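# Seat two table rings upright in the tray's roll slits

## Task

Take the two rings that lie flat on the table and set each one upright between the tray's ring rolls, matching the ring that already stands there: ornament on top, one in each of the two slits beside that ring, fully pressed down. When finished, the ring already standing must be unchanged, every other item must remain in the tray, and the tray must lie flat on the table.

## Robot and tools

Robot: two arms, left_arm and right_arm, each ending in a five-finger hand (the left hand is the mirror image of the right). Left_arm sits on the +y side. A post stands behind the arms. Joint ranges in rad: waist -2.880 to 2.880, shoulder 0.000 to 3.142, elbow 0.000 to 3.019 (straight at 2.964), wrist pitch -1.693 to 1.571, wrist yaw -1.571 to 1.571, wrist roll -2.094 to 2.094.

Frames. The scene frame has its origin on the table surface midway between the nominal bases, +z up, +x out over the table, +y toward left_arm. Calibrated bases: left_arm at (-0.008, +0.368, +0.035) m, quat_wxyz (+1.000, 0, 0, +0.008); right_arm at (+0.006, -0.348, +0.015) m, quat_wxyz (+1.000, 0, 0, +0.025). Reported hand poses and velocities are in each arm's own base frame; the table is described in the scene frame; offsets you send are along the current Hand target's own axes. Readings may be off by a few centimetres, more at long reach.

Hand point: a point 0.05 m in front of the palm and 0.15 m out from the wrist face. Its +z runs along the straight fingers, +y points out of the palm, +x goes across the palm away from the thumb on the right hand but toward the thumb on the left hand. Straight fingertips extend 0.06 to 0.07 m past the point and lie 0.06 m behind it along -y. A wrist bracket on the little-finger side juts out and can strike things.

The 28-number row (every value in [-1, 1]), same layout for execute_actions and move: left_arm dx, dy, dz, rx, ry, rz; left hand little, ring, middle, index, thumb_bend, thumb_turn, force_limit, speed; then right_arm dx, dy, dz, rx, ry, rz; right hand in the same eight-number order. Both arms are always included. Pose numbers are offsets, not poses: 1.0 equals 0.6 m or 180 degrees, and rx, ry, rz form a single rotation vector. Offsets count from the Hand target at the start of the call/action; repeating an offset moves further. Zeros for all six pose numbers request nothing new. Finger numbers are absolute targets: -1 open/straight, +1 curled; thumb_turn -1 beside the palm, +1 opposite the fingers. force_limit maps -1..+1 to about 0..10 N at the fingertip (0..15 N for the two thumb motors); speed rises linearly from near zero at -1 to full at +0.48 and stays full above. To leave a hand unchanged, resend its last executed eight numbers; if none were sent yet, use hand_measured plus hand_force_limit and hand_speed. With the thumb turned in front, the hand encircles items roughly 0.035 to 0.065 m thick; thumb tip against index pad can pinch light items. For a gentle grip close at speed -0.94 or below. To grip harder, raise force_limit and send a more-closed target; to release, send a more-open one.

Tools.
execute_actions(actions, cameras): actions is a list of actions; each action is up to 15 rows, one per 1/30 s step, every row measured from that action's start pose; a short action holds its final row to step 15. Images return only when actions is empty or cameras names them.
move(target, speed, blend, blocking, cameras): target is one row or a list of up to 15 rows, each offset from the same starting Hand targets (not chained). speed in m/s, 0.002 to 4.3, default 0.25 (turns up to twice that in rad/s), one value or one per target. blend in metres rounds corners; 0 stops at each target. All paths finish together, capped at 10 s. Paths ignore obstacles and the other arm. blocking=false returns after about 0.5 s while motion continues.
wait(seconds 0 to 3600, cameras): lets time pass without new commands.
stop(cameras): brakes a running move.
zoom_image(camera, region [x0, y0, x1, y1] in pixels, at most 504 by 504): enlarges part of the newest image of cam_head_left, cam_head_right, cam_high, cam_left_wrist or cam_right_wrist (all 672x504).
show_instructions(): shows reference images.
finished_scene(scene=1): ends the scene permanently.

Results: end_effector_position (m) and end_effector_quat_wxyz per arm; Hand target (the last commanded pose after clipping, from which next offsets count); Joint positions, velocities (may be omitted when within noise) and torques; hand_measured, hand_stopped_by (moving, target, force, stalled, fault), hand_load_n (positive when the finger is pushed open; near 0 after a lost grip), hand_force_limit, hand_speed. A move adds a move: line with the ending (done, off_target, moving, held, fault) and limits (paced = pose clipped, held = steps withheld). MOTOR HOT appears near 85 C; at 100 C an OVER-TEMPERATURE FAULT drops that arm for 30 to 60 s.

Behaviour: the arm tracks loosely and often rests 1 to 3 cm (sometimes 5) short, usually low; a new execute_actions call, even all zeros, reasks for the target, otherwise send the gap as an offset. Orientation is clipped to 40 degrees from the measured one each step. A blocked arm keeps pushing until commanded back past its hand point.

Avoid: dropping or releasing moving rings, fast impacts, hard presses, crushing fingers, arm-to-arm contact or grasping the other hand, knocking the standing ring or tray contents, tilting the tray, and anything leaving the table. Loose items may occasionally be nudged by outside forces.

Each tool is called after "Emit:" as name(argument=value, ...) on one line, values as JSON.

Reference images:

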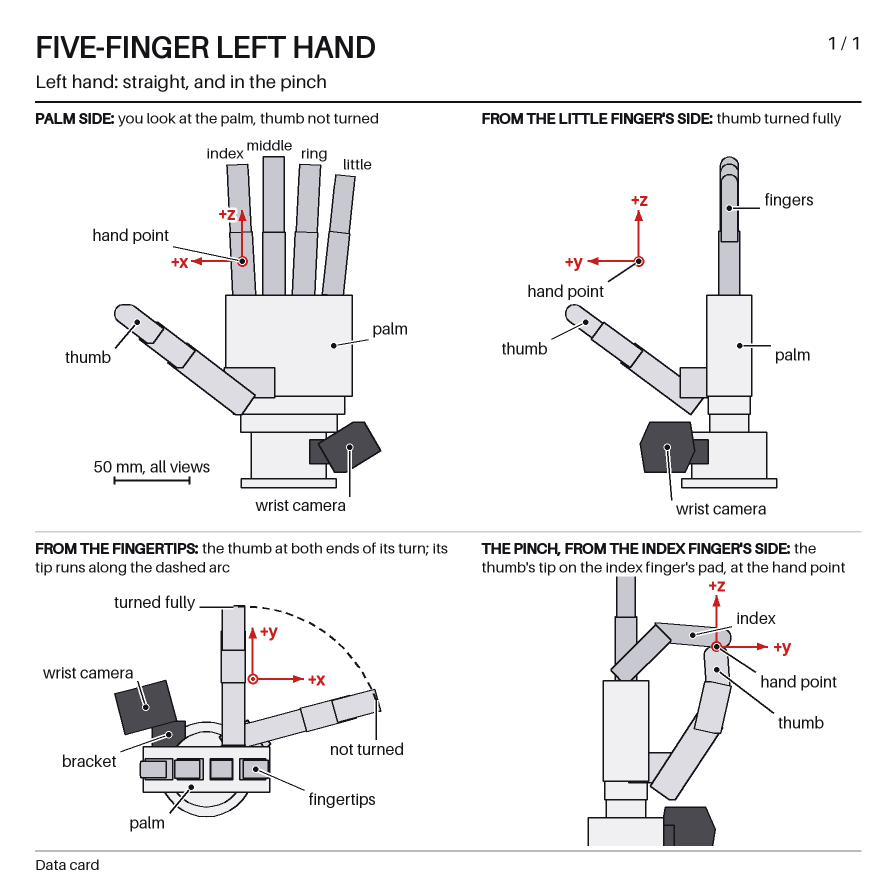

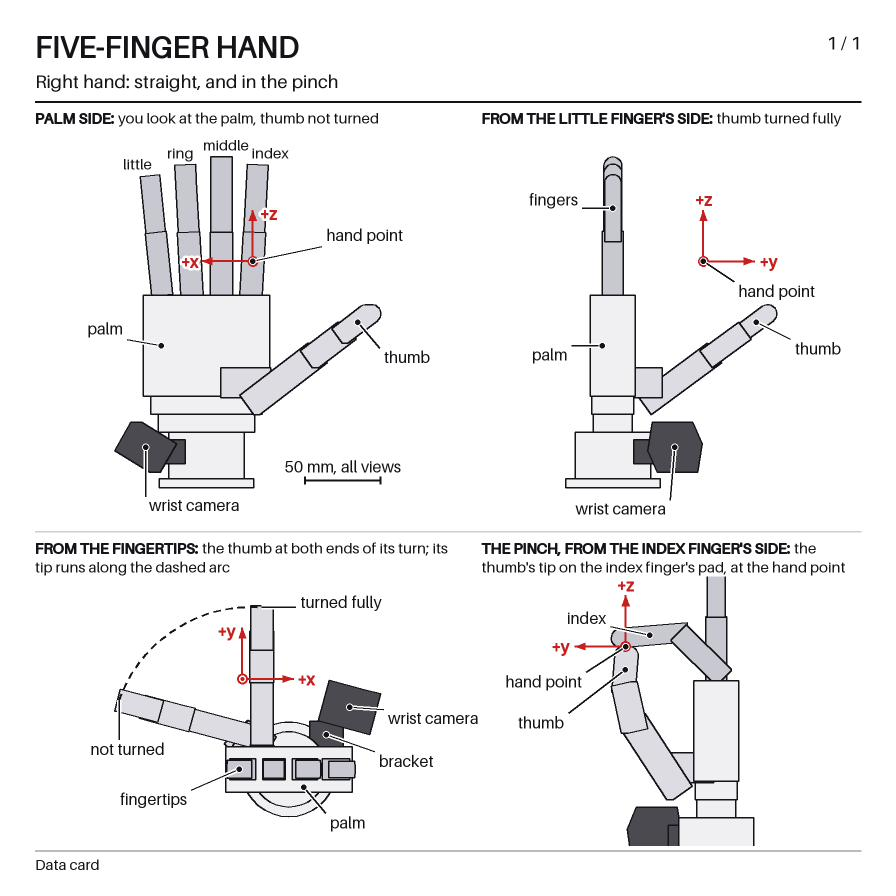

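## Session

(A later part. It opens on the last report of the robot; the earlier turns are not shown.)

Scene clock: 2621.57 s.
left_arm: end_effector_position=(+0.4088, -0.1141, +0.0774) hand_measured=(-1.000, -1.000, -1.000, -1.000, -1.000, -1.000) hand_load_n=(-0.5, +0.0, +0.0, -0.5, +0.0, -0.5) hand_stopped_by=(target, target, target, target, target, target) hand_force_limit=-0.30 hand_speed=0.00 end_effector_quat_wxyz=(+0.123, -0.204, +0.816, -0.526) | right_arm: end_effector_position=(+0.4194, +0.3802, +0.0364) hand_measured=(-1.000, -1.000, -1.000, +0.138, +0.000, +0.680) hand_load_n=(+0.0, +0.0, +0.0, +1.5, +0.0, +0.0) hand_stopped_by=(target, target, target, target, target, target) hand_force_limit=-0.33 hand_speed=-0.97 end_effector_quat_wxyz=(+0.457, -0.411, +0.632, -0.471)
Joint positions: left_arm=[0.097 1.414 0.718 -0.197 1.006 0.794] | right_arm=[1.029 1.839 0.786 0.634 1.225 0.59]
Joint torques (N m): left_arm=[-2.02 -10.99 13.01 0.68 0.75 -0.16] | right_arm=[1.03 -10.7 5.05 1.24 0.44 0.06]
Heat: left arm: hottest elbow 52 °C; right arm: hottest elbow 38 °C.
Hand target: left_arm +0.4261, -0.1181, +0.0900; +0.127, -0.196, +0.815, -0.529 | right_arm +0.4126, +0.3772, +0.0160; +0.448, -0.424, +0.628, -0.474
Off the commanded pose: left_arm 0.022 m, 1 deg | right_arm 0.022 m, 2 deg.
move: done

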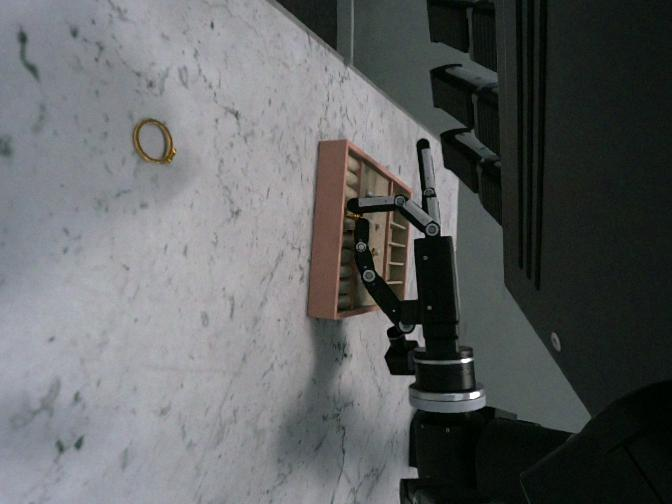

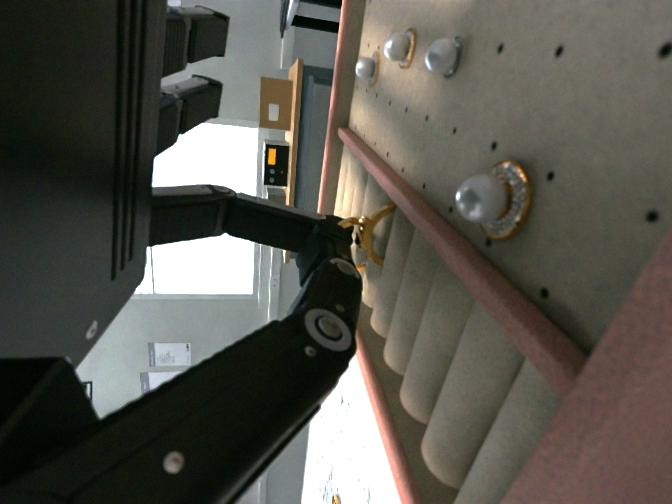

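Emit:
move(target=[0,0,0,0,0,0,-1,-1,-1,-1,-1,-1,-0.3,0.0,0,0,0,0,0,0,-1,-1,-1,0.132,0.0,0.68,-0.33,-0.97], speed=0.03, cameras=["cam_left_wrist","cam_right_wrist"])

Emit:
zoom_image(camera="cam_left_wrist", region=[335, 195, 375, 245])

Emit:
zoom_image(camera="cam_right_wrist", region=[330, 190, 410, 280])

Scene clock: 2623.77 s.
left_arm: end_effector_position=(+0.4088, -0.1141, +0.0774) hand_measured=(-1.000, -1.000, -1.000, -1.000, -1.000, -1.000) hand_load_n=(+0.0, +0.0, +0.0, +0.0, +0.0, +0.0) hand_stopped_by=(target, target, target, target, target, target) hand_force_limit=-0.30 hand_speed=0.00 end_effector_quat_wxyz=(+0.123, -0.204, +0.816, -0.526) | right_arm: end_effector_position=(+0.4193, +0.3800, +0.0354) hand_measured=(-1.000, -1.000, -1.000, +0.132, +0.000, +0.680) hand_load_n=(+0.0, +0.0, +0.0, +1.0, +0.0, +0.0) hand_stopped_by=(target, target, target, target, target, target) hand_force_limit=-0.33 hand_speed=-0.97 end_effector_quat_wxyz=(+0.457, -0.411, +0.632, -0.471)
Joint positions: left_arm=[0.097 1.414 0.718 -0.197 1.006 0.794] | right_arm=[1.029 1.84 0.786 0.634 1.225 0.59]
Joint torques (N m): left_arm=[-2.2 -11.34 13.03 0.57 0.72 -0.13] | right_arm=[1.38 -10.99 5.08 1.24 0.45 0.1]
Heat: left arm: hottest elbow 52 °C; right arm: hottest elbow 38 °C.
Hand target: left_arm +0.4261, -0.1181, +0.0900; +0.127, -0.196, +0.815, -0.529 | right_arm +0.4126, +0.3772, +0.0160; +0.448, -0.424, +0.628, -0.474
Off the commanded pose: left_arm 0.022 m, 1 deg | right_arm 0.021 m, 2 deg.
move: done

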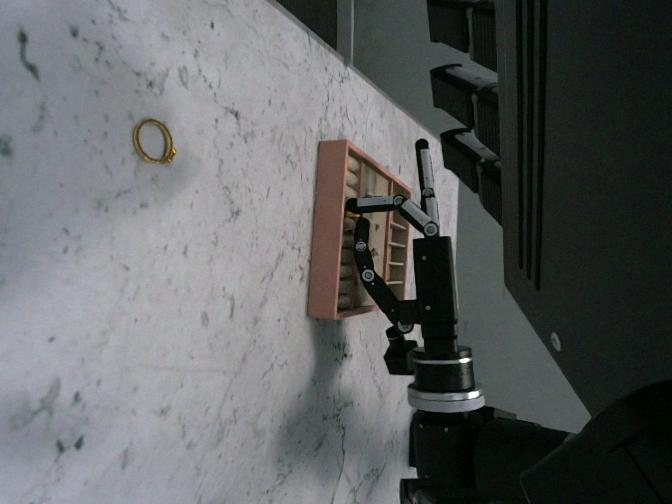

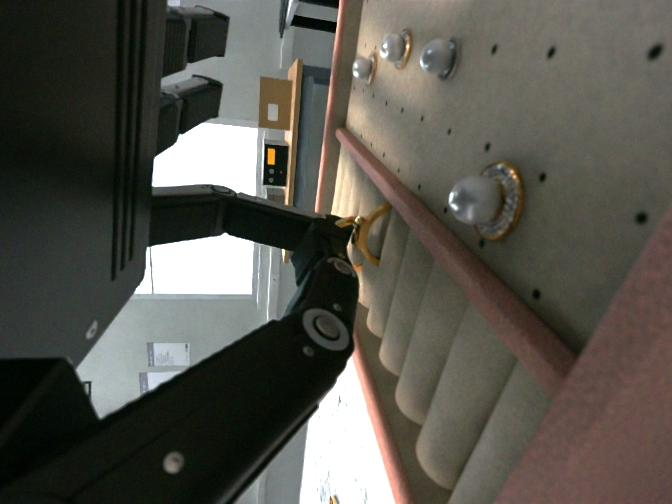

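Scaled by 10.080.

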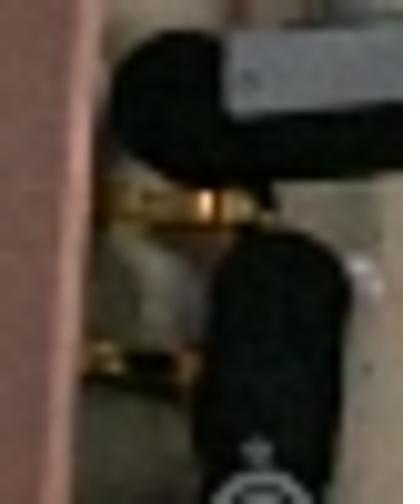

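Scaled by 5.600.

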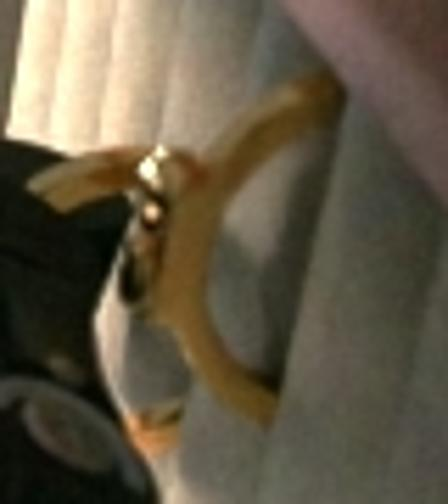

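Emit:
move(target=[0,0,0,0,0,0,-1,-1,-1,-1,-1,-1,-0.3,0.0,0,0,0,0,0,0,-1,-1,-1,0.124,0.0,0.68,-0.33,-0.97], speed=0.03, cameras=["cam_left_wrist","cam_right_wrist"])

Emit:
zoom_image(camera="cam_left_wrist", region=[335, 195, 375, 245])

Emit:
zoom_image(camera="cam_right_wrist", region=[330, 190, 410, 280])

Scene clock: 2627.67 s.
left_arm: end_effector_position=(+0.4088, -0.1141, +0.0774) hand_measured=(-1.000, -1.000, -1.000, -1.000, -1.000, -1.000) hand_load_n=(+0.0, +0.0, +0.0, +0.0, +0.0, -0.5) hand_stopped_by=(target, target, target, target, target, target) hand_force_limit=-0.30 hand_speed=0.00 end_effector_quat_wxyz=(+0.123, -0.204, +0.816, -0.526) | right_arm: end_effector_position=(+0.4193, +0.3799, +0.0346) hand_measured=(-1.000, -1.000, -1.000, +0.124, +0.000, +0.680) hand_load_n=(+0.0, +0.0, +0.0, +0.5, -1.0, +0.5) hand_stopped_by=(target, target, target, target, target, target) hand_force_limit=-0.33 hand_speed=-0.97 end_effector_quat_wxyz=(+0.456, -0.412, +0.632, -0.472)
Joint positions: left_arm=[0.097 1.414 0.718 -0.197 1.006 0.794] | right_arm=[1.029 1.842 0.786 0.634 1.225 0.59]
Joint torques (N m): left_arm=[-2.32 -10.75 13.03 0.76 0.74 -0.15] | right_arm=[1.2 -10.75 5.12 1.26 0.46 0.09]
Heat: left arm: hottest elbow 53 °C; right arm: hottest elbow 38 °C.
Hand target: left_arm +0.4261, -0.1181, +0.0900; +0.127, -0.196, +0.815, -0.529 | right_arm +0.4126, +0.3772, +0.0159; +0.448, -0.424, +0.628, -0.474
Off the commanded pose: left_arm 0.022 m, 1 deg | right_arm 0.020 m, 2 deg.
move: done

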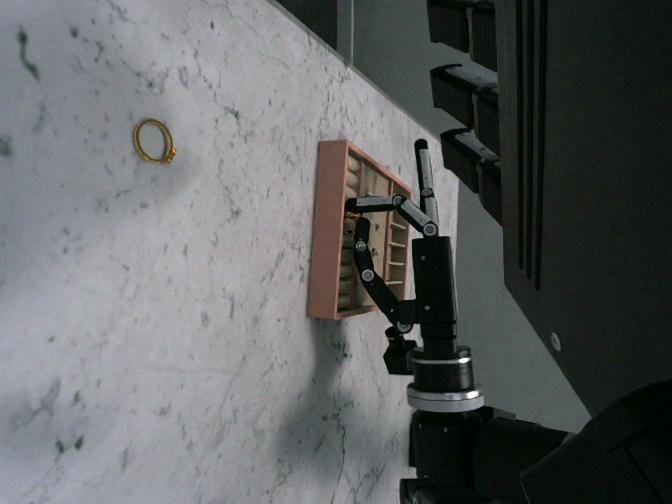

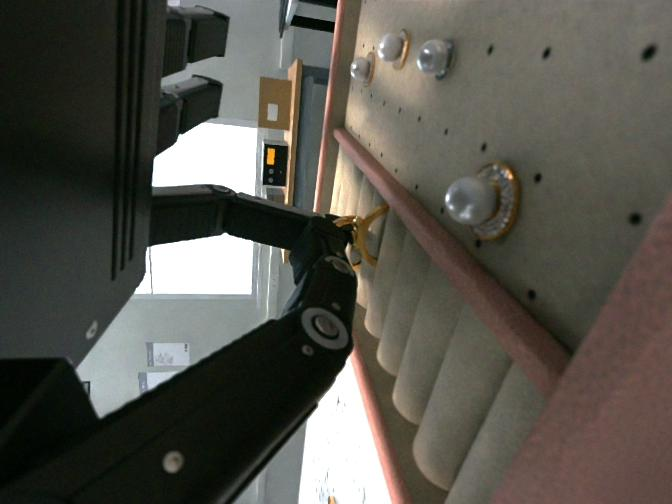

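Scaled by 10.080.

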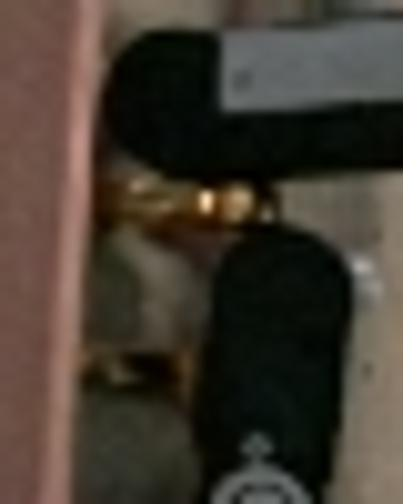

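Scaled by 5.600.

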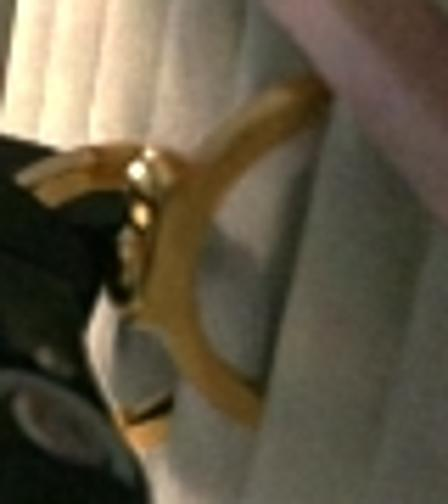

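Emit:
move(target=[0,0,0,0,0,0,-1,-1,-1,-1,-1,-1,-0.3,0.0,0,0,0,0,0,0,-1,-1,-1,0.114,0.0,0.68,-0.33,-0.97], speed=0.03, cameras=["cam_left_wrist","cam_right_wrist"])

Emit:
zoom_image(camera="cam_left_wrist", region=[335, 195, 375, 245])

Emit:
zoom_image(camera="cam_right_wrist", region=[330, 190, 410, 280])

Scene clock: 2634.83 s.
left_arm: end_effector_position=(+0.4088, -0.1141, +0.0774) hand_measured=(-1.000, -1.000, -1.000, -1.000, -1.000, -1.000) hand_load_n=(+0.0, +0.0, +0.0, +0.0, +0.0, -0.5) hand_stopped_by=(target, target, target, target, target, target) hand_force_limit=-0.30 hand_speed=0.00 end_effector_quat_wxyz=(+0.123, -0.204, +0.816, -0.526) | right_arm: end_effector_position=(+0.4193, +0.3799, +0.0346) hand_measured=(-1.000, -1.000, -1.000, +0.114, +0.000, +0.680) hand_load_n=(+0.0, +0.0, +0.0, +0.0, -1.0, +0.0) hand_stopped_by=(target, target, target, target, target, target) hand_force_limit=-0.33 hand_speed=-0.97 end_effector_quat_wxyz=(+0.456, -0.412, +0.632, -0.472)
Joint positions: left_arm=[0.097 1.414 0.718 -0.197 1.006 0.794] | right_arm=[1.029 1.842 0.786 0.634 1.225 0.59]
Joint torques (N m): left_arm=[-2.08 -10.05 13.05 0.51 0.7 -0.19] | right_arm=[1.61 -10.4 5.27 1.29 0.47 0.07]
Heat: left arm: hottest elbow 53 °C; right arm: hottest elbow 38 °C.
Hand target: left_arm +0.4261, -0.1181, +0.0900; +0.127, -0.196, +0.815, -0.529 | right_arm +0.4126, +0.3772, +0.0159; +0.448, -0.424, +0.628, -0.474
Off the commanded pose: left_arm 0.022 m, 1 deg | right_arm 0.020 m, 2 deg.
move: done

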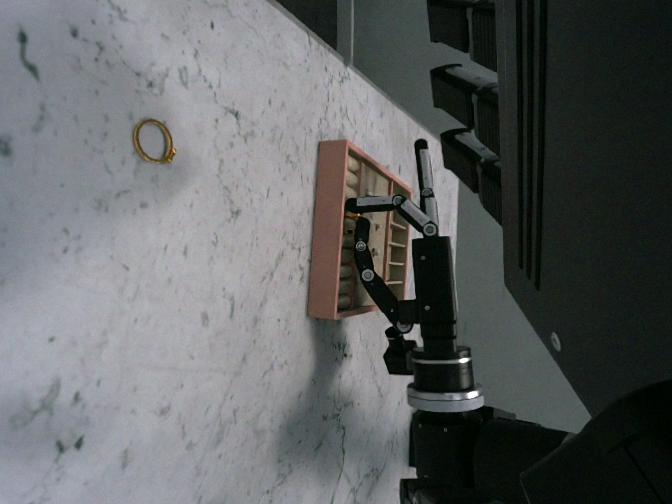

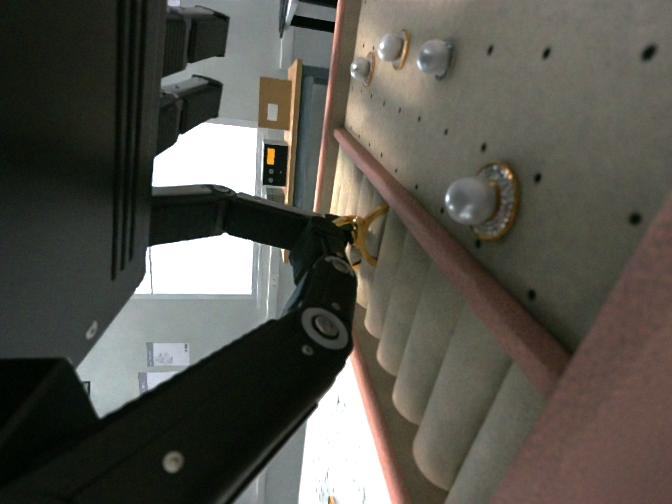

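Scaled by 10.080.

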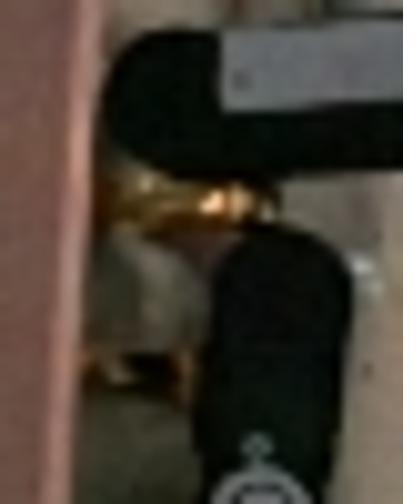

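Scaled by 5.600.

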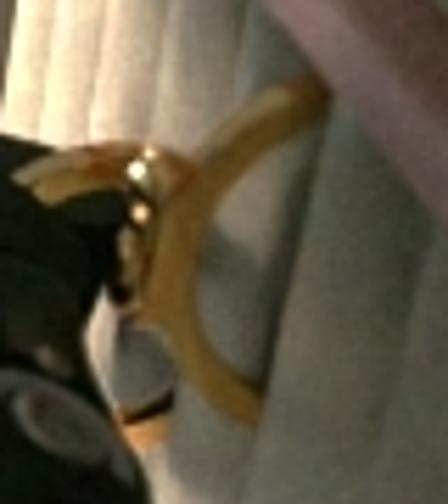

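Emit:
move(target=[0,0,0,0,0,0,-1,-1,-1,-1,-1,-1,-0.3,0.0,0,0,0,0,0,0,-1,-1,-1,0.07,0.0,0.68,-0.33,-0.9], speed=0.03, cameras=["cam_left_wrist","cam_right_wrist"])

Emit:
zoom_image(camera="cam_left_wrist", region=[335, 195, 375, 245])

Emit:
zoom_image(camera="cam_right_wrist", region=[330, 190, 410, 280])

Scene clock: 2637.77 s.
left_arm: end_effector_position=(+0.4088, -0.1141, +0.0774) hand_measured=(-1.000, -1.000, -1.000, -1.000, -1.000, -1.000) hand_load_n=(+0.0, +0.0, +0.0, +0.0, +0.0, -0.5) hand_stopped_by=(target, target, target, target, target, target) hand_force_limit=-0.30 hand_speed=0.00 end_effector_quat_wxyz=(+0.123, -0.204, +0.816, -0.526) | right_arm: end_effector_position=(+0.4193, +0.3799, +0.0346) hand_measured=(-1.000, -1.000, -1.000, +0.070, +0.000, +0.680) hand_load_n=(+0.0, +0.0, +0.0, +0.0, -1.0, +0.0) hand_stopped_by=(target, target, target, target, target, target) hand_force_limit=-0.33 hand_speed=-0.90 end_effector_quat_wxyz=(+0.456, -0.412, +0.632, -0.472)
Joint positions: left_arm=[0.097 1.414 0.718 -0.197 1.006 0.794] | right_arm=[1.029 1.842 0.786 0.634 1.225 0.59]
Joint torques (N m): left_arm=[-2.26 -11.22 13.12 0.59 0.78 -0.11] | right_arm=[1.08 -10.81 5.08 1.31 0.41 0.09]
Heat: left arm: hottest elbow 53 °C; right arm: hottest elbow 37 °C.
Hand target: left_arm +0.4261, -0.1181, +0.0900; +0.127, -0.196, +0.815, -0.529 | right_arm +0.4126, +0.3772, +0.0159; +0.448, -0.424, +0.628, -0.474
Off the commanded pose: left_arm 0.022 m, 1 deg | right_arm 0.020 m, 2 deg.
move: done

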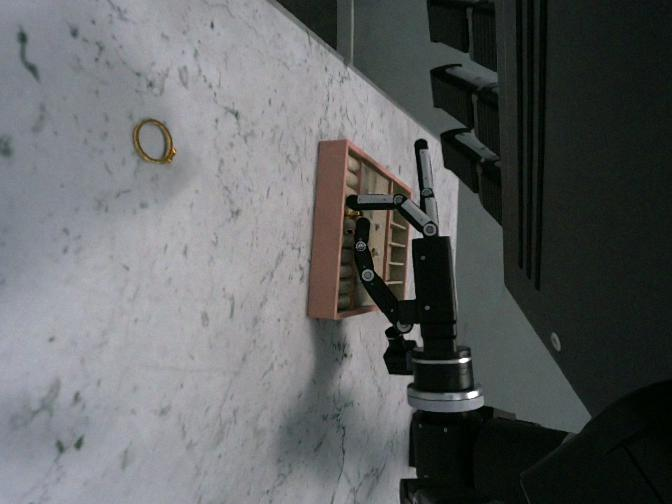

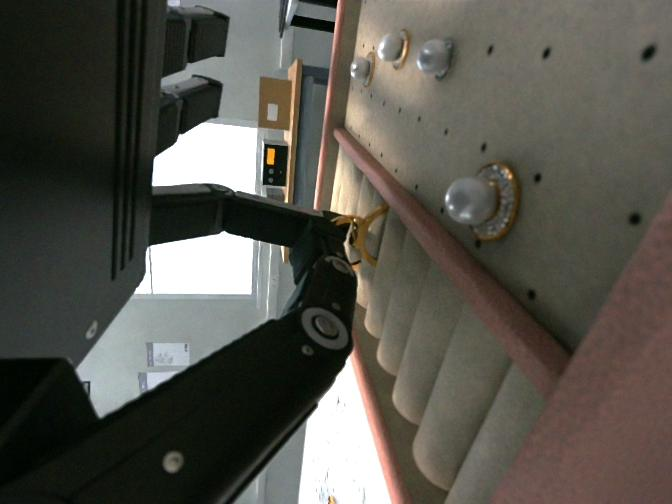

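Scaled by 10.080.

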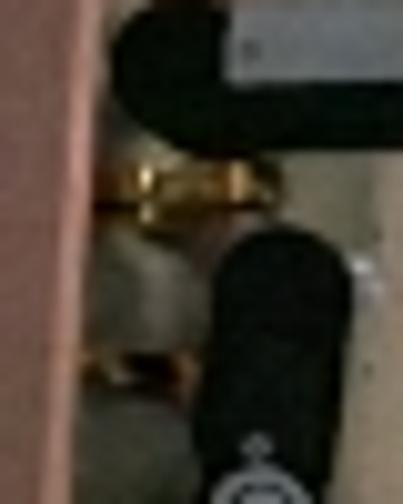

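Scaled by 5.600.

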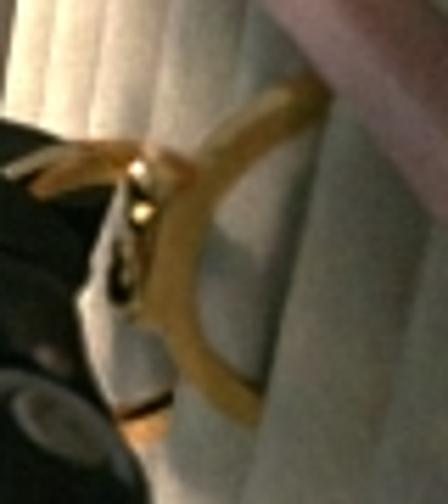

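Emit:
move(target=[0,0,0,0,0,0,-1,-1,-1,-1,-1,-1,-0.3,0.0,-0.0027,-0.0163,-0.0025,0,0,0,-1,-1,-1,0.06,0.0,0.68,-0.33,-0.9], speed=0.02, cameras=["cam_left_wrist","cam_right_wrist"])

Emit:
zoom_image(camera="cam_left_wrist", region=[335, 195, 375, 245])

Emit:
zoom_image(camera="cam_right_wrist", region=[330, 190, 410, 280])

Scene clock: 2642.00 s.
left_arm: end_effector_position=(+0.4088, -0.1141, +0.0774) hand_measured=(-1.000, -1.000, -1.000, -1.000, -1.000, -1.000) hand_load_n=(+0.0, +0.0, +0.0, +0.0, +0.0, +0.0) hand_stopped_by=(target, target, target, target, target, target) hand_force_limit=-0.30 hand_speed=0.00 end_effector_quat_wxyz=(+0.123, -0.204, +0.816, -0.526) | right_arm: end_effector_position=(+0.4191, +0.3796, +0.0341) hand_measured=(-1.000, -1.000, -1.000, +0.060, +0.000, +0.680) hand_load_n=(+0.0, +0.0, +0.0, +0.0, -2.0, +0.5) hand_stopped_by=(target, target, target, target, target, target) hand_force_limit=-0.33 hand_speed=-0.90 end_effector_quat_wxyz=(+0.455, -0.413, +0.632, -0.472)
Joint positions: left_arm=[0.097 1.414 0.718 -0.197 1.006 0.794] | right_arm=[1.029 1.842 0.786 0.631 1.225 0.59]
Joint torques (N m): left_arm=[-3.19 -11.28 12.88 0.81 0.69 -0.18] | right_arm=[1.26 -12.98 5.24 0.46 0.48 0.06]
Heat: left arm: hottest elbow 53 °C; right arm: hottest elbow 37 °C.
Hand target: left_arm +0.4261, -0.1181, +0.0900; +0.127, -0.196, +0.815, -0.529 | right_arm +0.4126, +0.3772, +0.0259; +0.448, -0.424, +0.628, -0.474
Off the commanded pose: left_arm 0.022 m, 1 deg | right_arm 0.011 m, 2 deg.
move: off_target (right_arm)

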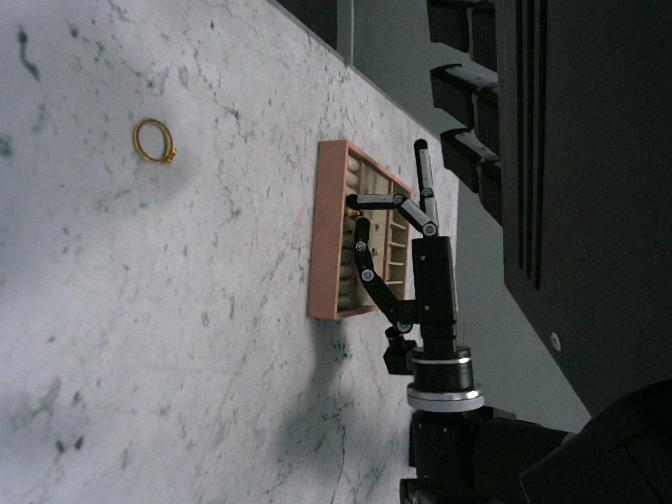

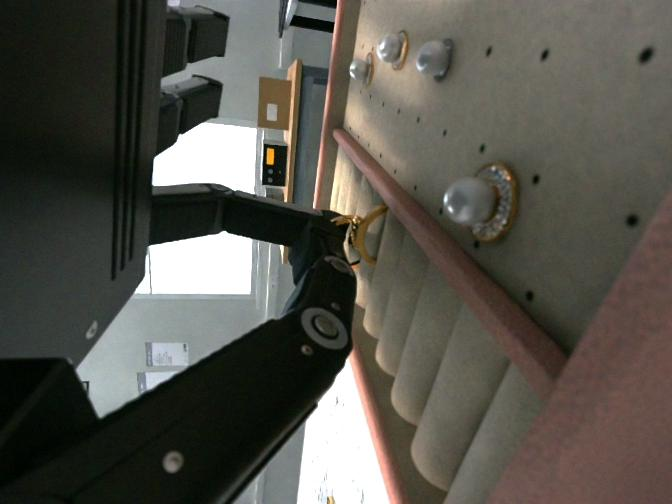

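Scaled by 10.080.

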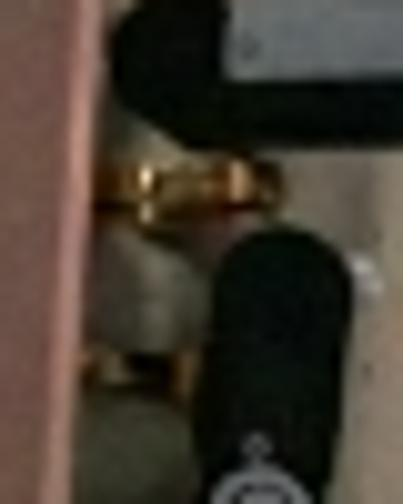

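Scaled by 5.600.

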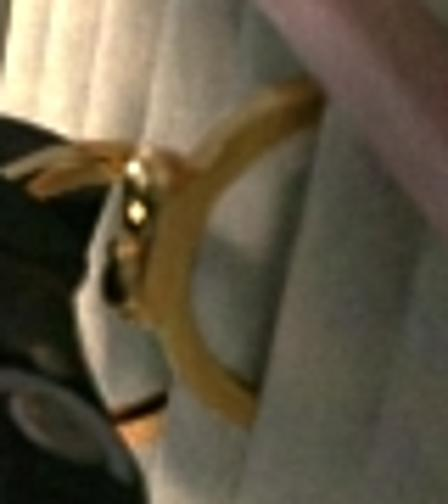

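Emit:
move(target=[0,0,0,0,0,0,-1,-1,-1,-1,-1,-1,-0.3,0.0,-0.0027,-0.0163,-0.0025,0,0,0,-1,-1,-1,0.05,0.0,0.68,-0.33,-0.9], speed=0.03, cameras=["cam_left_wrist","cam_right_wrist"])

Emit:
zoom_image(camera="cam_left_wrist", region=[335, 195, 375, 245])

Emit:
zoom_image(camera="cam_right_wrist", region=[330, 190, 410, 280])

Scene clock: 2645.63 s.
left_arm: end_effector_position=(+0.4088, -0.1141, +0.0774) hand_measured=(-1.000, -1.000, -1.000, -1.000, -1.000, -1.000) hand_load_n=(+0.0, +0.0, +0.0, +0.0, +0.0, +0.0) hand_stopped_by=(target, target, target, target, target, target) hand_force_limit=-0.30 hand_speed=0.00 end_effector_quat_wxyz=(+0.123, -0.204, +0.816, -0.526) | right_arm: end_effector_position=(+0.4178, +0.3774, +0.0359) hand_measured=(-1.000, -1.000, -1.000, +0.050, +0.000, +0.680) hand_load_n=(-0.5, +0.0, +0.0, +0.0, -0.5, +0.0) hand_stopped_by=(target, target, target, target, target, target) hand_force_limit=-0.33 hand_speed=-0.90 end_effector_quat_wxyz=(+0.448, -0.419, +0.630, -0.476)
Joint positions: left_arm=[0.097 1.414 0.718 -0.197 1.006 0.794] | right_arm=[1.029 1.827 0.786 0.596 1.225 0.591]
Joint torques (N m): left_arm=[-1.96 -10.81 13.05 0.77 0.73 -0.12] | right_arm=[1.49 -13.8 5.49 0.7 0.47 0.06]
Heat: left arm: hottest elbow 53 °C; right arm: hottest elbow 37 °C.
Hand target: left_arm +0.4261, -0.1181, +0.0900; +0.127, -0.196, +0.815, -0.529 | right_arm +0.4126, +0.3772, +0.0360; +0.448, -0.424, +0.628, -0.474
Off the commanded pose: left_arm 0.022 m, 1 deg | right_arm 0.005 m, 1 deg.
move: done

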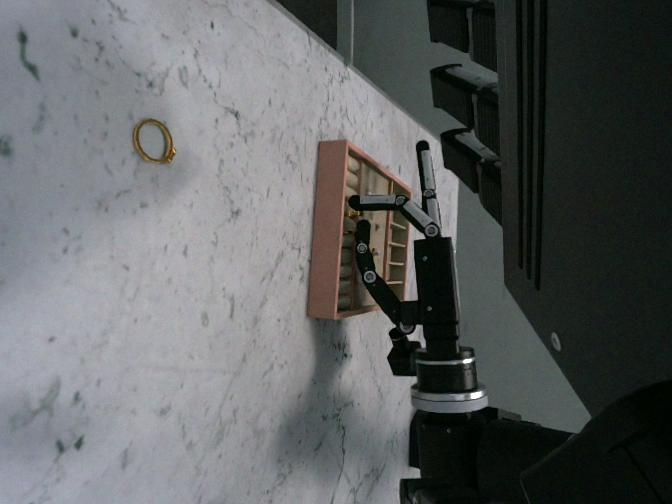

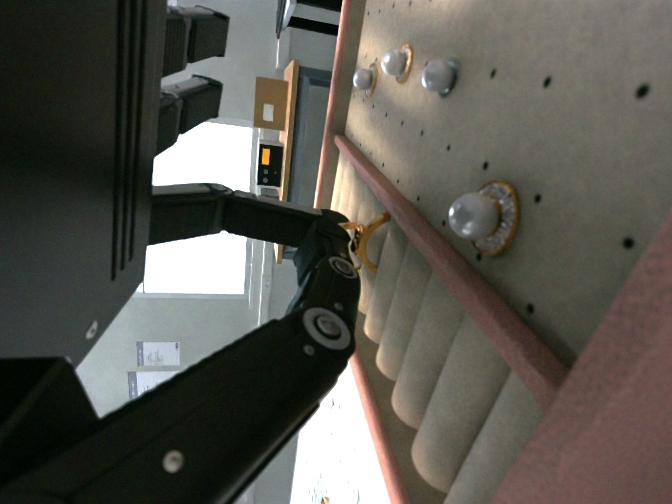

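Scaled by 10.080.

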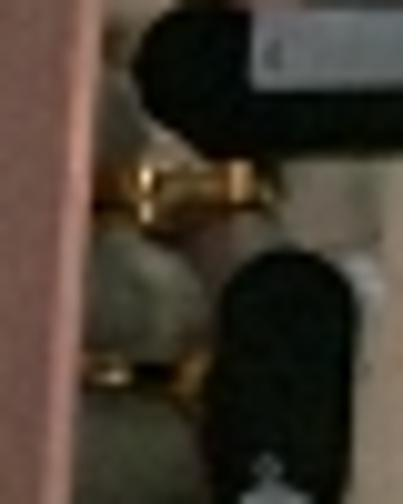

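Scaled by 5.600.

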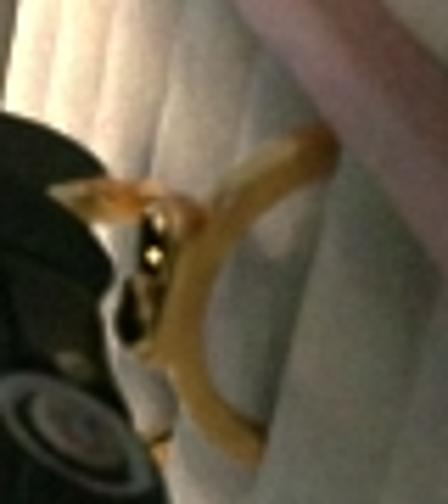

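Emit:
move(target=[0,0,0,0,0,0,-1,-1,-1,-1,-1,-1,-0.3,0.0,-0.0054,-0.0325,-0.005,0,0,0,-1,-1,-1,0.05,0.0,0.68,-0.33,-0.9], speed=0.05, cameras=["cam_left_wrist","cam_right_wrist"])

Emit:
zoom_image(camera="cam_left_wrist", region=[335, 195, 375, 245])

Emit:
zoom_image(camera="cam_right_wrist", region=[330, 190, 410, 280])

Scene clock: 2648.63 s.
left_arm: end_effector_position=(+0.4088, -0.1141, +0.0774) hand_measured=(-1.000, -1.000, -1.000, -1.000, -1.000, -1.000) hand_load_n=(+0.0, +0.0, +0.0, +0.0, +0.0, +0.0) hand_stopped_by=(target, target, target, target, target, target) hand_force_limit=-0.30 hand_speed=0.00 end_effector_quat_wxyz=(+0.123, -0.204, +0.816, -0.526) | right_arm: end_effector_position=(+0.4167, +0.3757, +0.0556) hand_measured=(-1.000, -1.000, -1.000, +0.050, +0.000, +0.680) hand_load_n=(+0.0, +0.0, +0.0, +0.0, +0.5, +0.0) hand_stopped_by=(target, target, target, target, target, target) hand_force_limit=-0.33 hand_speed=-0.90 end_effector_quat_wxyz=(+0.447, -0.420, +0.630, -0.476)
Joint positions: left_arm=[0.097 1.414 0.718 -0.197 1.006 0.794] | right_arm=[1.029 1.771 0.786 0.536 1.225 0.591]
Joint torques (N m): left_arm=[-2.43 -10.75 13.07 0.5 0.7 -0.14] | right_arm=[1.14 -13.45 6.57 0.62 0.48 0.09]
Heat: left arm: hottest elbow 53 °C; right arm: hottest elbow 37 °C.
Hand target: left_arm +0.4261, -0.1181, +0.0900; +0.127, -0.196, +0.815, -0.529 | right_arm +0.4126, +0.3773, +0.0560; +0.448, -0.424, +0.628, -0.474
Off the commanded pose: left_arm 0.022 m, 1 deg | right_arm 0.004 m, 0 deg.
move: done

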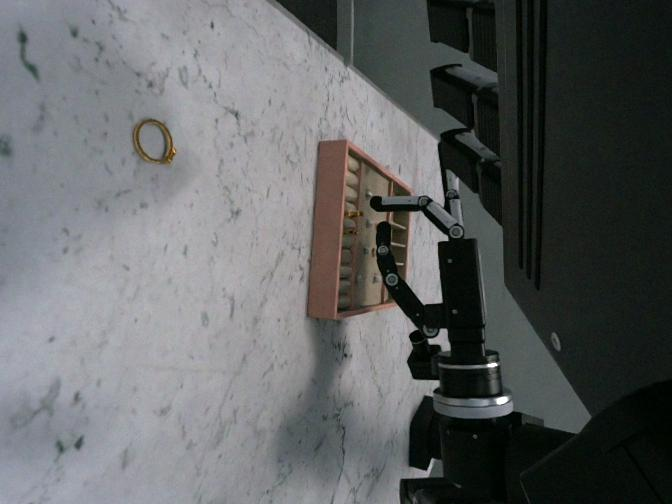

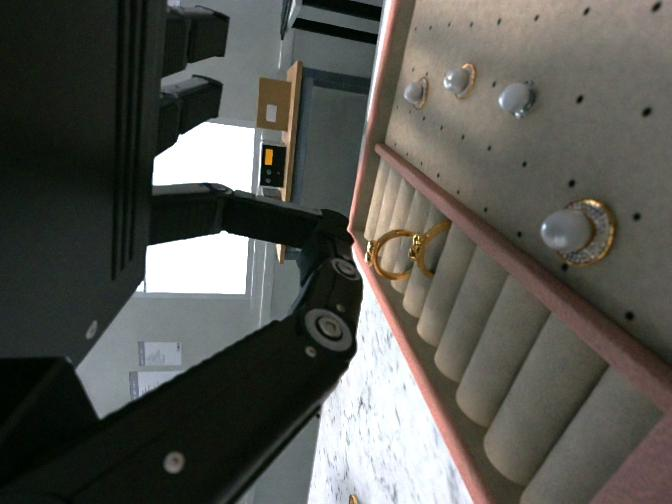

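Scaled by 10.080.

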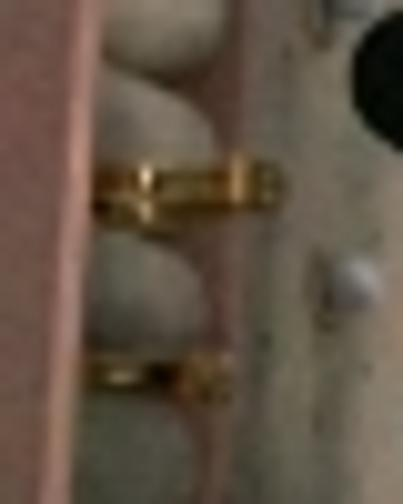

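Scaled by 5.600.

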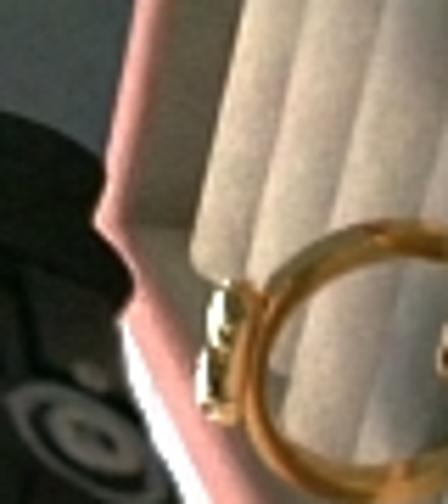

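Emit:
zoom_image(camera="cam_right_wrist", region=[340, 200, 500, 320])

Scaled by 3.150.

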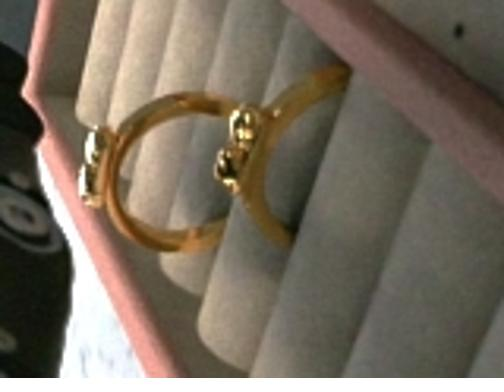

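Emit:
move(target=[[0,0,0,0,0,0,-1,-1,-1,-1,-1,-1,-0.3,0.0,-0.0081,-0.0489,-0.0075,0,0,0,-1,-1,-1,0.05,0.0,0.68,-0.33,-0.9],[0,0,0,0,0,0,-1,-1,-1,-1,-1,-1,-0.3,0.0,-0.0081,-0.0489,-0.0075,0,0,0,-1,-1,-1,0.27,0.0,-1,-0.33,-0.3]], speed=0.06, cameras=["cam_left_wrist","cam_right_wrist"])

Emit:
zoom_image(camera="cam_left_wrist", region=[310, 170, 430, 290])

Scene clock: 2661.97 s.
left_arm: end_effector_position=(+0.4088, -0.1141, +0.0774) hand_measured=(-1.000, -1.000, -1.000, -1.000, -1.000, -1.000) hand_load_n=(+0.0, +0.0, -0.5, +0.0, +0.0, +0.0) hand_stopped_by=(target, target, target, target, target, target) hand_force_limit=-0.30 hand_speed=0.00 end_effector_quat_wxyz=(+0.123, -0.204, +0.816, -0.526) | right_arm: end_effector_position=(+0.4138, +0.3708, +0.0802) hand_measured=(-1.000, -1.000, -1.000, +0.236, +0.000, -1.000) hand_load_n=(+0.0, +0.0, +0.0, +0.0, +0.0, +0.0) hand_stopped_by=(target, target, target, force, target, target) hand_force_limit=-0.33 hand_speed=-0.30 end_effector_quat_wxyz=(+0.442, -0.425, +0.629, -0.478)
Joint positions: left_arm=[0.097 1.414 0.718 -0.197 1.006 0.794] | right_arm=[1.029 1.694 0.786 0.445 1.225 0.591]
Joint torques (N m): left_arm=[-2.2 -10.99 13.11 0.62 0.75 -0.18] | right_arm=[1.49 -12.98 8.43 0.61 0.51 0.09]
Heat: left arm: hottest elbow 54 °C; right arm: hottest elbow 37 °C.
Hand target: left_arm +0.4261, -0.1181, +0.0900; +0.127, -0.196, +0.815, -0.529 | right_arm +0.4126, +0.3773, +0.0862; +0.448, -0.424, +0.628, -0.474
Off the commanded pose: left_arm 0.022 m, 1 deg | right_arm 0.009 m, 1 deg.
move: done

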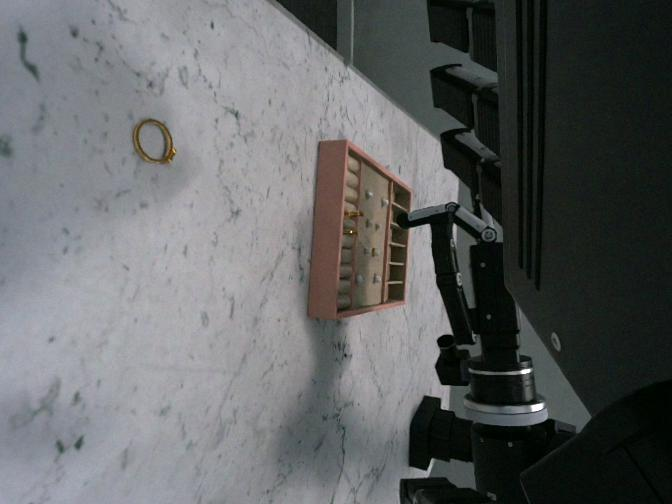

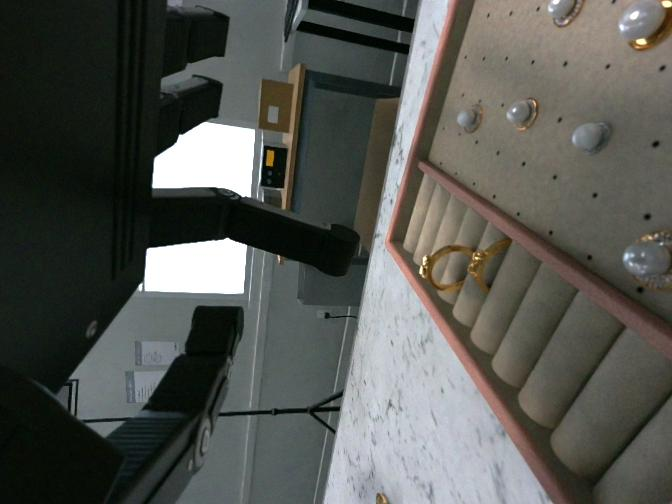

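Scaled by 4.200.

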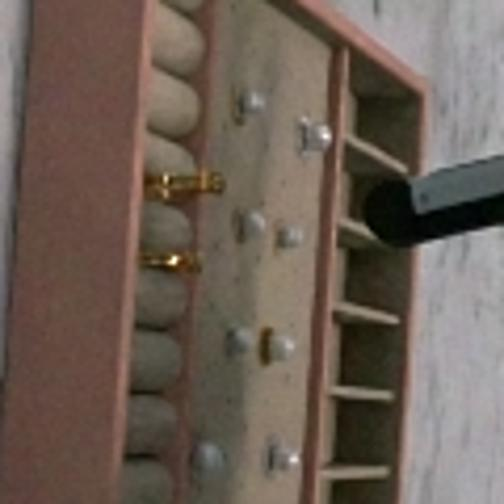

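Emit:
move(target=[0,0,0,0,0,0,-1,-1,-1,-1,-1,-1,-0.3,0.0,0.0108,0.0652,0.01,0,0,0,-1,-1,-1,0.25,0.0,-1,-0.33,-0.8], speed=0.05, cameras=["cam_left_wrist","cam_right_wrist"])

Emit:
zoom_image(camera="cam_left_wrist", region=[310, 170, 430, 290])

Scene clock: 2666.33 s.
left_arm: end_effector_position=(+0.4088, -0.1141, +0.0774) hand_measured=(-1.000, -1.000, -1.000, -1.000, -1.000, -1.000) hand_load_n=(+0.0, +0.0, +0.0, +0.0, +0.0, -0.5) hand_stopped_by=(target, target, target, target, target, target) hand_force_limit=-0.30 hand_speed=0.00 end_effector_quat_wxyz=(+0.123, -0.204, +0.816, -0.526) | right_arm: end_effector_position=(+0.4173, +0.3766, +0.0594) hand_measured=(-1.000, -1.000, -1.000, +0.250, +0.000, -1.000) hand_load_n=(+0.0, +0.0, +0.0, +0.0, +0.0, +0.0) hand_stopped_by=(target, target, target, target, target, target) hand_force_limit=-0.33 hand_speed=-0.80 end_effector_quat_wxyz=(+0.451, -0.417, +0.631, -0.474)
Joint positions: left_arm=[0.097 1.414 0.718 -0.197 1.006 0.794] | right_arm=[1.029 1.765 0.786 0.541 1.225 0.592]
Joint torques (N m): left_arm=[-2.2 -10.7 13 0.65 0.7 -0.16] | right_arm=[1.44 -11.11 6.26 1.37 0.44 0.11]
Heat: left arm: hottest elbow 54 °C; right arm: hottest elbow 37 °C.
Hand target: left_arm +0.4261, -0.1181, +0.0900; +0.127, -0.196, +0.815, -0.529 | right_arm +0.4126, +0.3773, +0.0460; +0.448, -0.424, +0.628, -0.474
Off the commanded pose: left_arm 0.022 m, 1 deg | right_arm 0.014 m, 1 deg.
move: off_target (right_arm)

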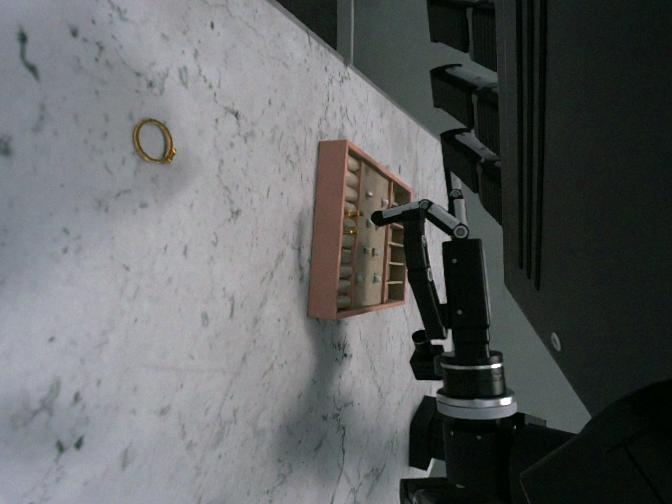

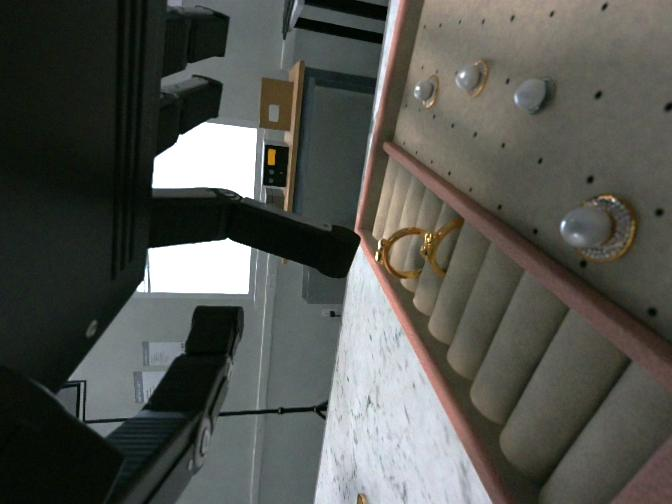

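Scaled by 4.200.

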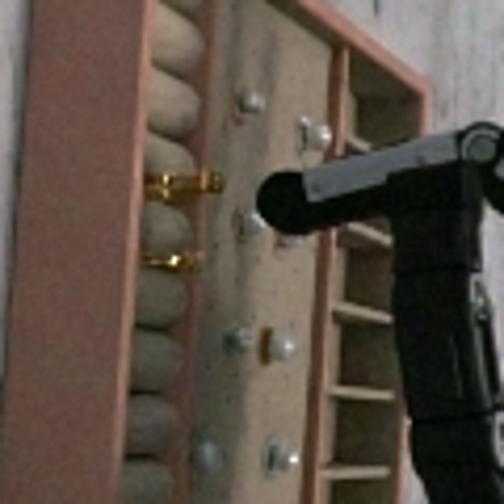

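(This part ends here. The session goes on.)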